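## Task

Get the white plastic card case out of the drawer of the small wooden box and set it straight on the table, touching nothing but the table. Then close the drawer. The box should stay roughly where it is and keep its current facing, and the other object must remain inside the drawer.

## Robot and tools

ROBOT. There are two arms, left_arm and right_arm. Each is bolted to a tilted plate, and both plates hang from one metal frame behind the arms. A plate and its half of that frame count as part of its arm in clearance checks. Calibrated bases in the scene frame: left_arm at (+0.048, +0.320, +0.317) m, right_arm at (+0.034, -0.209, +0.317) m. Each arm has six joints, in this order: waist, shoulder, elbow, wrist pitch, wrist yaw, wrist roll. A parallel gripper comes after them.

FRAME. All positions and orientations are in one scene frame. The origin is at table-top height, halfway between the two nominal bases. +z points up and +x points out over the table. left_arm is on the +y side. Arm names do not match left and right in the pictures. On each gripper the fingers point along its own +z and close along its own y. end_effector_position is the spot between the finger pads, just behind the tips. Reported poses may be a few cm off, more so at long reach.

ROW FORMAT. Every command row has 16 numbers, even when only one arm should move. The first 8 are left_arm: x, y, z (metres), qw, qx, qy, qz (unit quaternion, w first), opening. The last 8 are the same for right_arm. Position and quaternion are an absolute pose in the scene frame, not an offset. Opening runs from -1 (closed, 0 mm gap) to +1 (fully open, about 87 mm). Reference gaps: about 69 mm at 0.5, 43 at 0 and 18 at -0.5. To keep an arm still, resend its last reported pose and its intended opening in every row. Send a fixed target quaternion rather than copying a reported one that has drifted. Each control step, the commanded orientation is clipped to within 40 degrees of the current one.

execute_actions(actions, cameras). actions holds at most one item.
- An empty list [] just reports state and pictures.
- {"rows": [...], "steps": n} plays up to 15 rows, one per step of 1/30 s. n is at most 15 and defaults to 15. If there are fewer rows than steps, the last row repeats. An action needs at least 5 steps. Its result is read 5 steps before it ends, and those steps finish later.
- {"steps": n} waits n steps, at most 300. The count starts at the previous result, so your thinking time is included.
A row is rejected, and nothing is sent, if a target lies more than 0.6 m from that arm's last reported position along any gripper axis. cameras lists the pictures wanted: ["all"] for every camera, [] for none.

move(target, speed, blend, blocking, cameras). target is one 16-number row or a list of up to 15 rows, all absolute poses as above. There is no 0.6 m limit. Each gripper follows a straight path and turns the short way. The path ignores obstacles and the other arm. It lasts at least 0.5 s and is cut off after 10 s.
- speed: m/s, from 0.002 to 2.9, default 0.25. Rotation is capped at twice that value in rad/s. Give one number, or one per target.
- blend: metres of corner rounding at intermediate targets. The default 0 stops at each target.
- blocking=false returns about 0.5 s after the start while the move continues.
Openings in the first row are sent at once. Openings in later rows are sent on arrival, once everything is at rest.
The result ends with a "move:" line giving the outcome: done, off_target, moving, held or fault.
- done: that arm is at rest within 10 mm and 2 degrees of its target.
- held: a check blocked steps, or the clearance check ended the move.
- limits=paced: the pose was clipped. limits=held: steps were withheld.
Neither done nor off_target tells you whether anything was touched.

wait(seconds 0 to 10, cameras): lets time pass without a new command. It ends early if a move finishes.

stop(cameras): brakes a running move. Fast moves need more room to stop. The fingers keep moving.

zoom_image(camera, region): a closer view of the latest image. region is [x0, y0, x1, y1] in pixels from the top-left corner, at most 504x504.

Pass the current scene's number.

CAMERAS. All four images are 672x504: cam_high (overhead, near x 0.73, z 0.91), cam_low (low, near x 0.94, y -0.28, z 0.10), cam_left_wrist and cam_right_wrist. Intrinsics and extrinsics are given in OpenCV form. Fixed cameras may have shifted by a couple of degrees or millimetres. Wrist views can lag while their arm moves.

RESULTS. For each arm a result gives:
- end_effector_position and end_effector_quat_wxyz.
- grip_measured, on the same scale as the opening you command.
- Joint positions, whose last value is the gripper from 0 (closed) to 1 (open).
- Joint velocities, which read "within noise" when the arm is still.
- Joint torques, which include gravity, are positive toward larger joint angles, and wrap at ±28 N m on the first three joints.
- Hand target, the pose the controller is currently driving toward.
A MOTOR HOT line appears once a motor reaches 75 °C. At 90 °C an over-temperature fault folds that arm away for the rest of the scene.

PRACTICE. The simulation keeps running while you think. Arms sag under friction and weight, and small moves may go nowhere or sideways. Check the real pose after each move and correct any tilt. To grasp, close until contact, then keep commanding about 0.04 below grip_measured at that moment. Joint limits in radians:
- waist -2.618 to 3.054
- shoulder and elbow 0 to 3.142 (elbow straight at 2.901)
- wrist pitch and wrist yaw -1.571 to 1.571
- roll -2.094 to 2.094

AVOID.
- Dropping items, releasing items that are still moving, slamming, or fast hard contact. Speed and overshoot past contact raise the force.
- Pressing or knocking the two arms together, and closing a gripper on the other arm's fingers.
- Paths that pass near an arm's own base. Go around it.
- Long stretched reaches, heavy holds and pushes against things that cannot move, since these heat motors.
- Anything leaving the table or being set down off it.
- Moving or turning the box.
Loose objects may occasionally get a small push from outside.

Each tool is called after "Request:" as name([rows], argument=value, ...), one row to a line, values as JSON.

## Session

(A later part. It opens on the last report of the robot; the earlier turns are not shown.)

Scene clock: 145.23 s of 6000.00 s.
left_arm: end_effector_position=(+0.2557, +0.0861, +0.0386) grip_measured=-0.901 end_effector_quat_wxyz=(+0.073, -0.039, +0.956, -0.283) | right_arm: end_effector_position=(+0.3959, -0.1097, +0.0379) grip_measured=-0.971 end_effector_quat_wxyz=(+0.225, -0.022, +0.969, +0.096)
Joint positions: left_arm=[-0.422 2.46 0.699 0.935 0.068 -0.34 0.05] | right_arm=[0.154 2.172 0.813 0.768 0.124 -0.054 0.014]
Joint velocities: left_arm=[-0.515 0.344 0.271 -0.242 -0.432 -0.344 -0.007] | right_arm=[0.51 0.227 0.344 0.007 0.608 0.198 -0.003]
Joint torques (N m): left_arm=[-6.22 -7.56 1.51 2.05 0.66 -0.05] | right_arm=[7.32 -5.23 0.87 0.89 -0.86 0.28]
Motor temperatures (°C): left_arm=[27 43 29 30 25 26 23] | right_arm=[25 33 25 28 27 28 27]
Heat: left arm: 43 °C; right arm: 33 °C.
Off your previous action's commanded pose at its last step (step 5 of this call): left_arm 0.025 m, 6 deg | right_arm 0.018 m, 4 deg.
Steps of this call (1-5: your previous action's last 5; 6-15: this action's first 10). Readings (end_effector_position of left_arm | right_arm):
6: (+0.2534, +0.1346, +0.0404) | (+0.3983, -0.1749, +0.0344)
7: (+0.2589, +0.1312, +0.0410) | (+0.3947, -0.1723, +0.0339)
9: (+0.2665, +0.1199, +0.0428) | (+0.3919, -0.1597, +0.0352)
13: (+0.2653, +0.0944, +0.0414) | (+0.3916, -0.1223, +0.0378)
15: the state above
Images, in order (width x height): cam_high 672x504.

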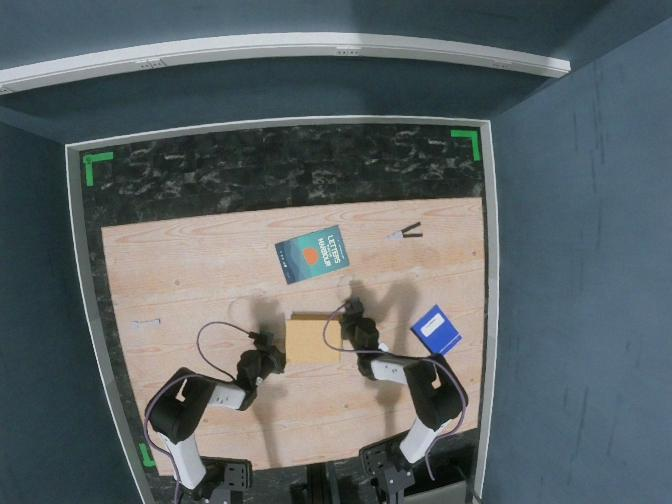

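Request:
execute_actions([
  {"rows":[[0.262,0.085,0.042,0.0936,-0.0594,0.9486,-0.2965,-0.9,0.39,-0.105,0.036,0.2113,-0.0103,0.9707,0.1137,-0.97],[0.262,0.1,0.042,0.0936,-0.0594,0.9486,-0.2965,-0.9,0.388,-0.12,0.036,0.2113,-0.0103,0.9707,0.1137,-0.97],[0.262,0.115,0.042,0.0936,-0.0594,0.9486,-0.2965,-0.9,0.387,-0.135,0.036,0.2113,-0.0103,0.9707,0.1137,-0.97],[0.262,0.128,0.042,0.0936,-0.0594,0.9486,-0.2965,-0.9,0.387,-0.147,0.036,0.2113,-0.0103,0.9707,0.1137,-0.97],[0.262,0.136,0.042,0.0936,-0.0594,0.9486,-0.2965,-0.9,0.387,-0.155,0.036,0.2113,-0.0103,0.9707,0.1137,-0.97]],"steps":12},
], cameras=["cam_high"])

Request:
zoom_image(camera="cam_high", region=[270, 300, 400, 380])

Scene clock: 145.87 s of 6000.00 s.
left_arm: end_effector_position=(+0.2451, +0.1374, +0.0319) grip_measured=-0.901 end_effector_quat_wxyz=(+0.062, -0.081, +0.960, -0.260) | right_arm: end_effector_position=(+0.3757, -0.1528, +0.0241) grip_measured=-0.970 end_effector_quat_wxyz=(+0.198, +0.009, +0.977, +0.085)
Joint positions: left_arm=[-0.277 2.441 0.596 0.996 0.112 -0.312 0.05] | right_arm=[0.034 2.17 0.772 0.764 0.064 -0.057 0.015]
Joint velocities: left_arm=[0.759 -0.115 -0.315 0.125 0.315 0.3 0.002] | right_arm=[-0.759 -0.012 -0.212 -0.168 -0.271 -0.198 0.014]
Joint torques (N m): left_arm=[-5.72 -8.1 -1.31 1.33 0.54 0.34] | right_arm=[5.37 -10.8 0.98 1.04 -0.49 -0.33]
Motor temperatures (°C): left_arm=[27 43 29 30 25 26 23] | right_arm=[25 33 25 28 27 28 27]
Heat: left arm: 43 °C; right arm: 33 °C.
Off your previous action's commanded pose at its last step (step 5 of this call): left_arm 0.034 m, 6 deg | right_arm 0.032 m, 5 deg.
Steps of this call (1-5: your previous action's last 5; 6-12: nothing new was sent; 13-19: this action's first 7). Readings (end_effector_position of left_arm | right_arm):
13: (+0.2459, +0.0825, +0.0349) | (+0.4059, -0.1034, +0.0387)
14: (+0.2457, +0.0855, +0.0358) | (+0.4028, -0.1055, +0.0375)
16: (+0.2454, +0.1024, +0.0363) | (+0.3920, -0.1187, +0.0328)
19: the state above
Images, in order (width x height): cam_high 672x504.

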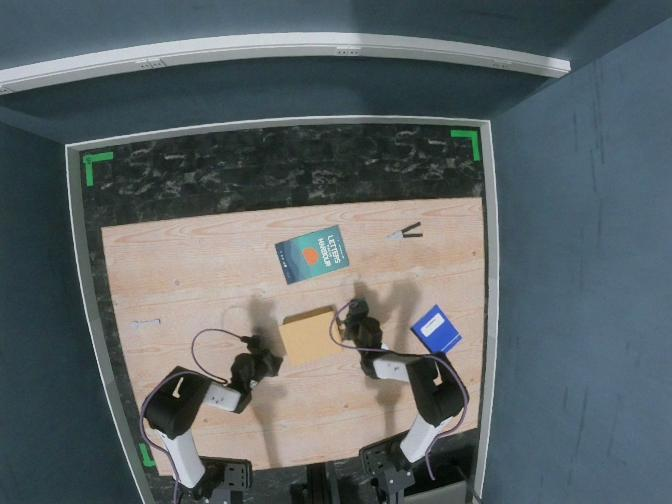

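Scaled by 3.877 from the camera's 672x504 image, which has a finer 960x720 frame.

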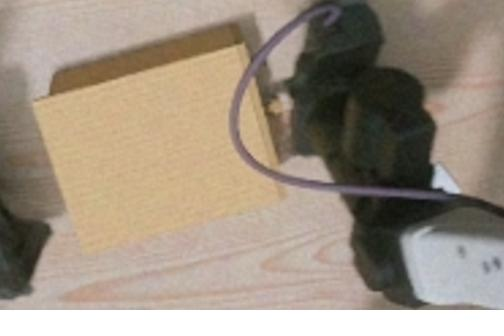

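Request:
finished_scene(scene=2)

The scene is finished: the task was done.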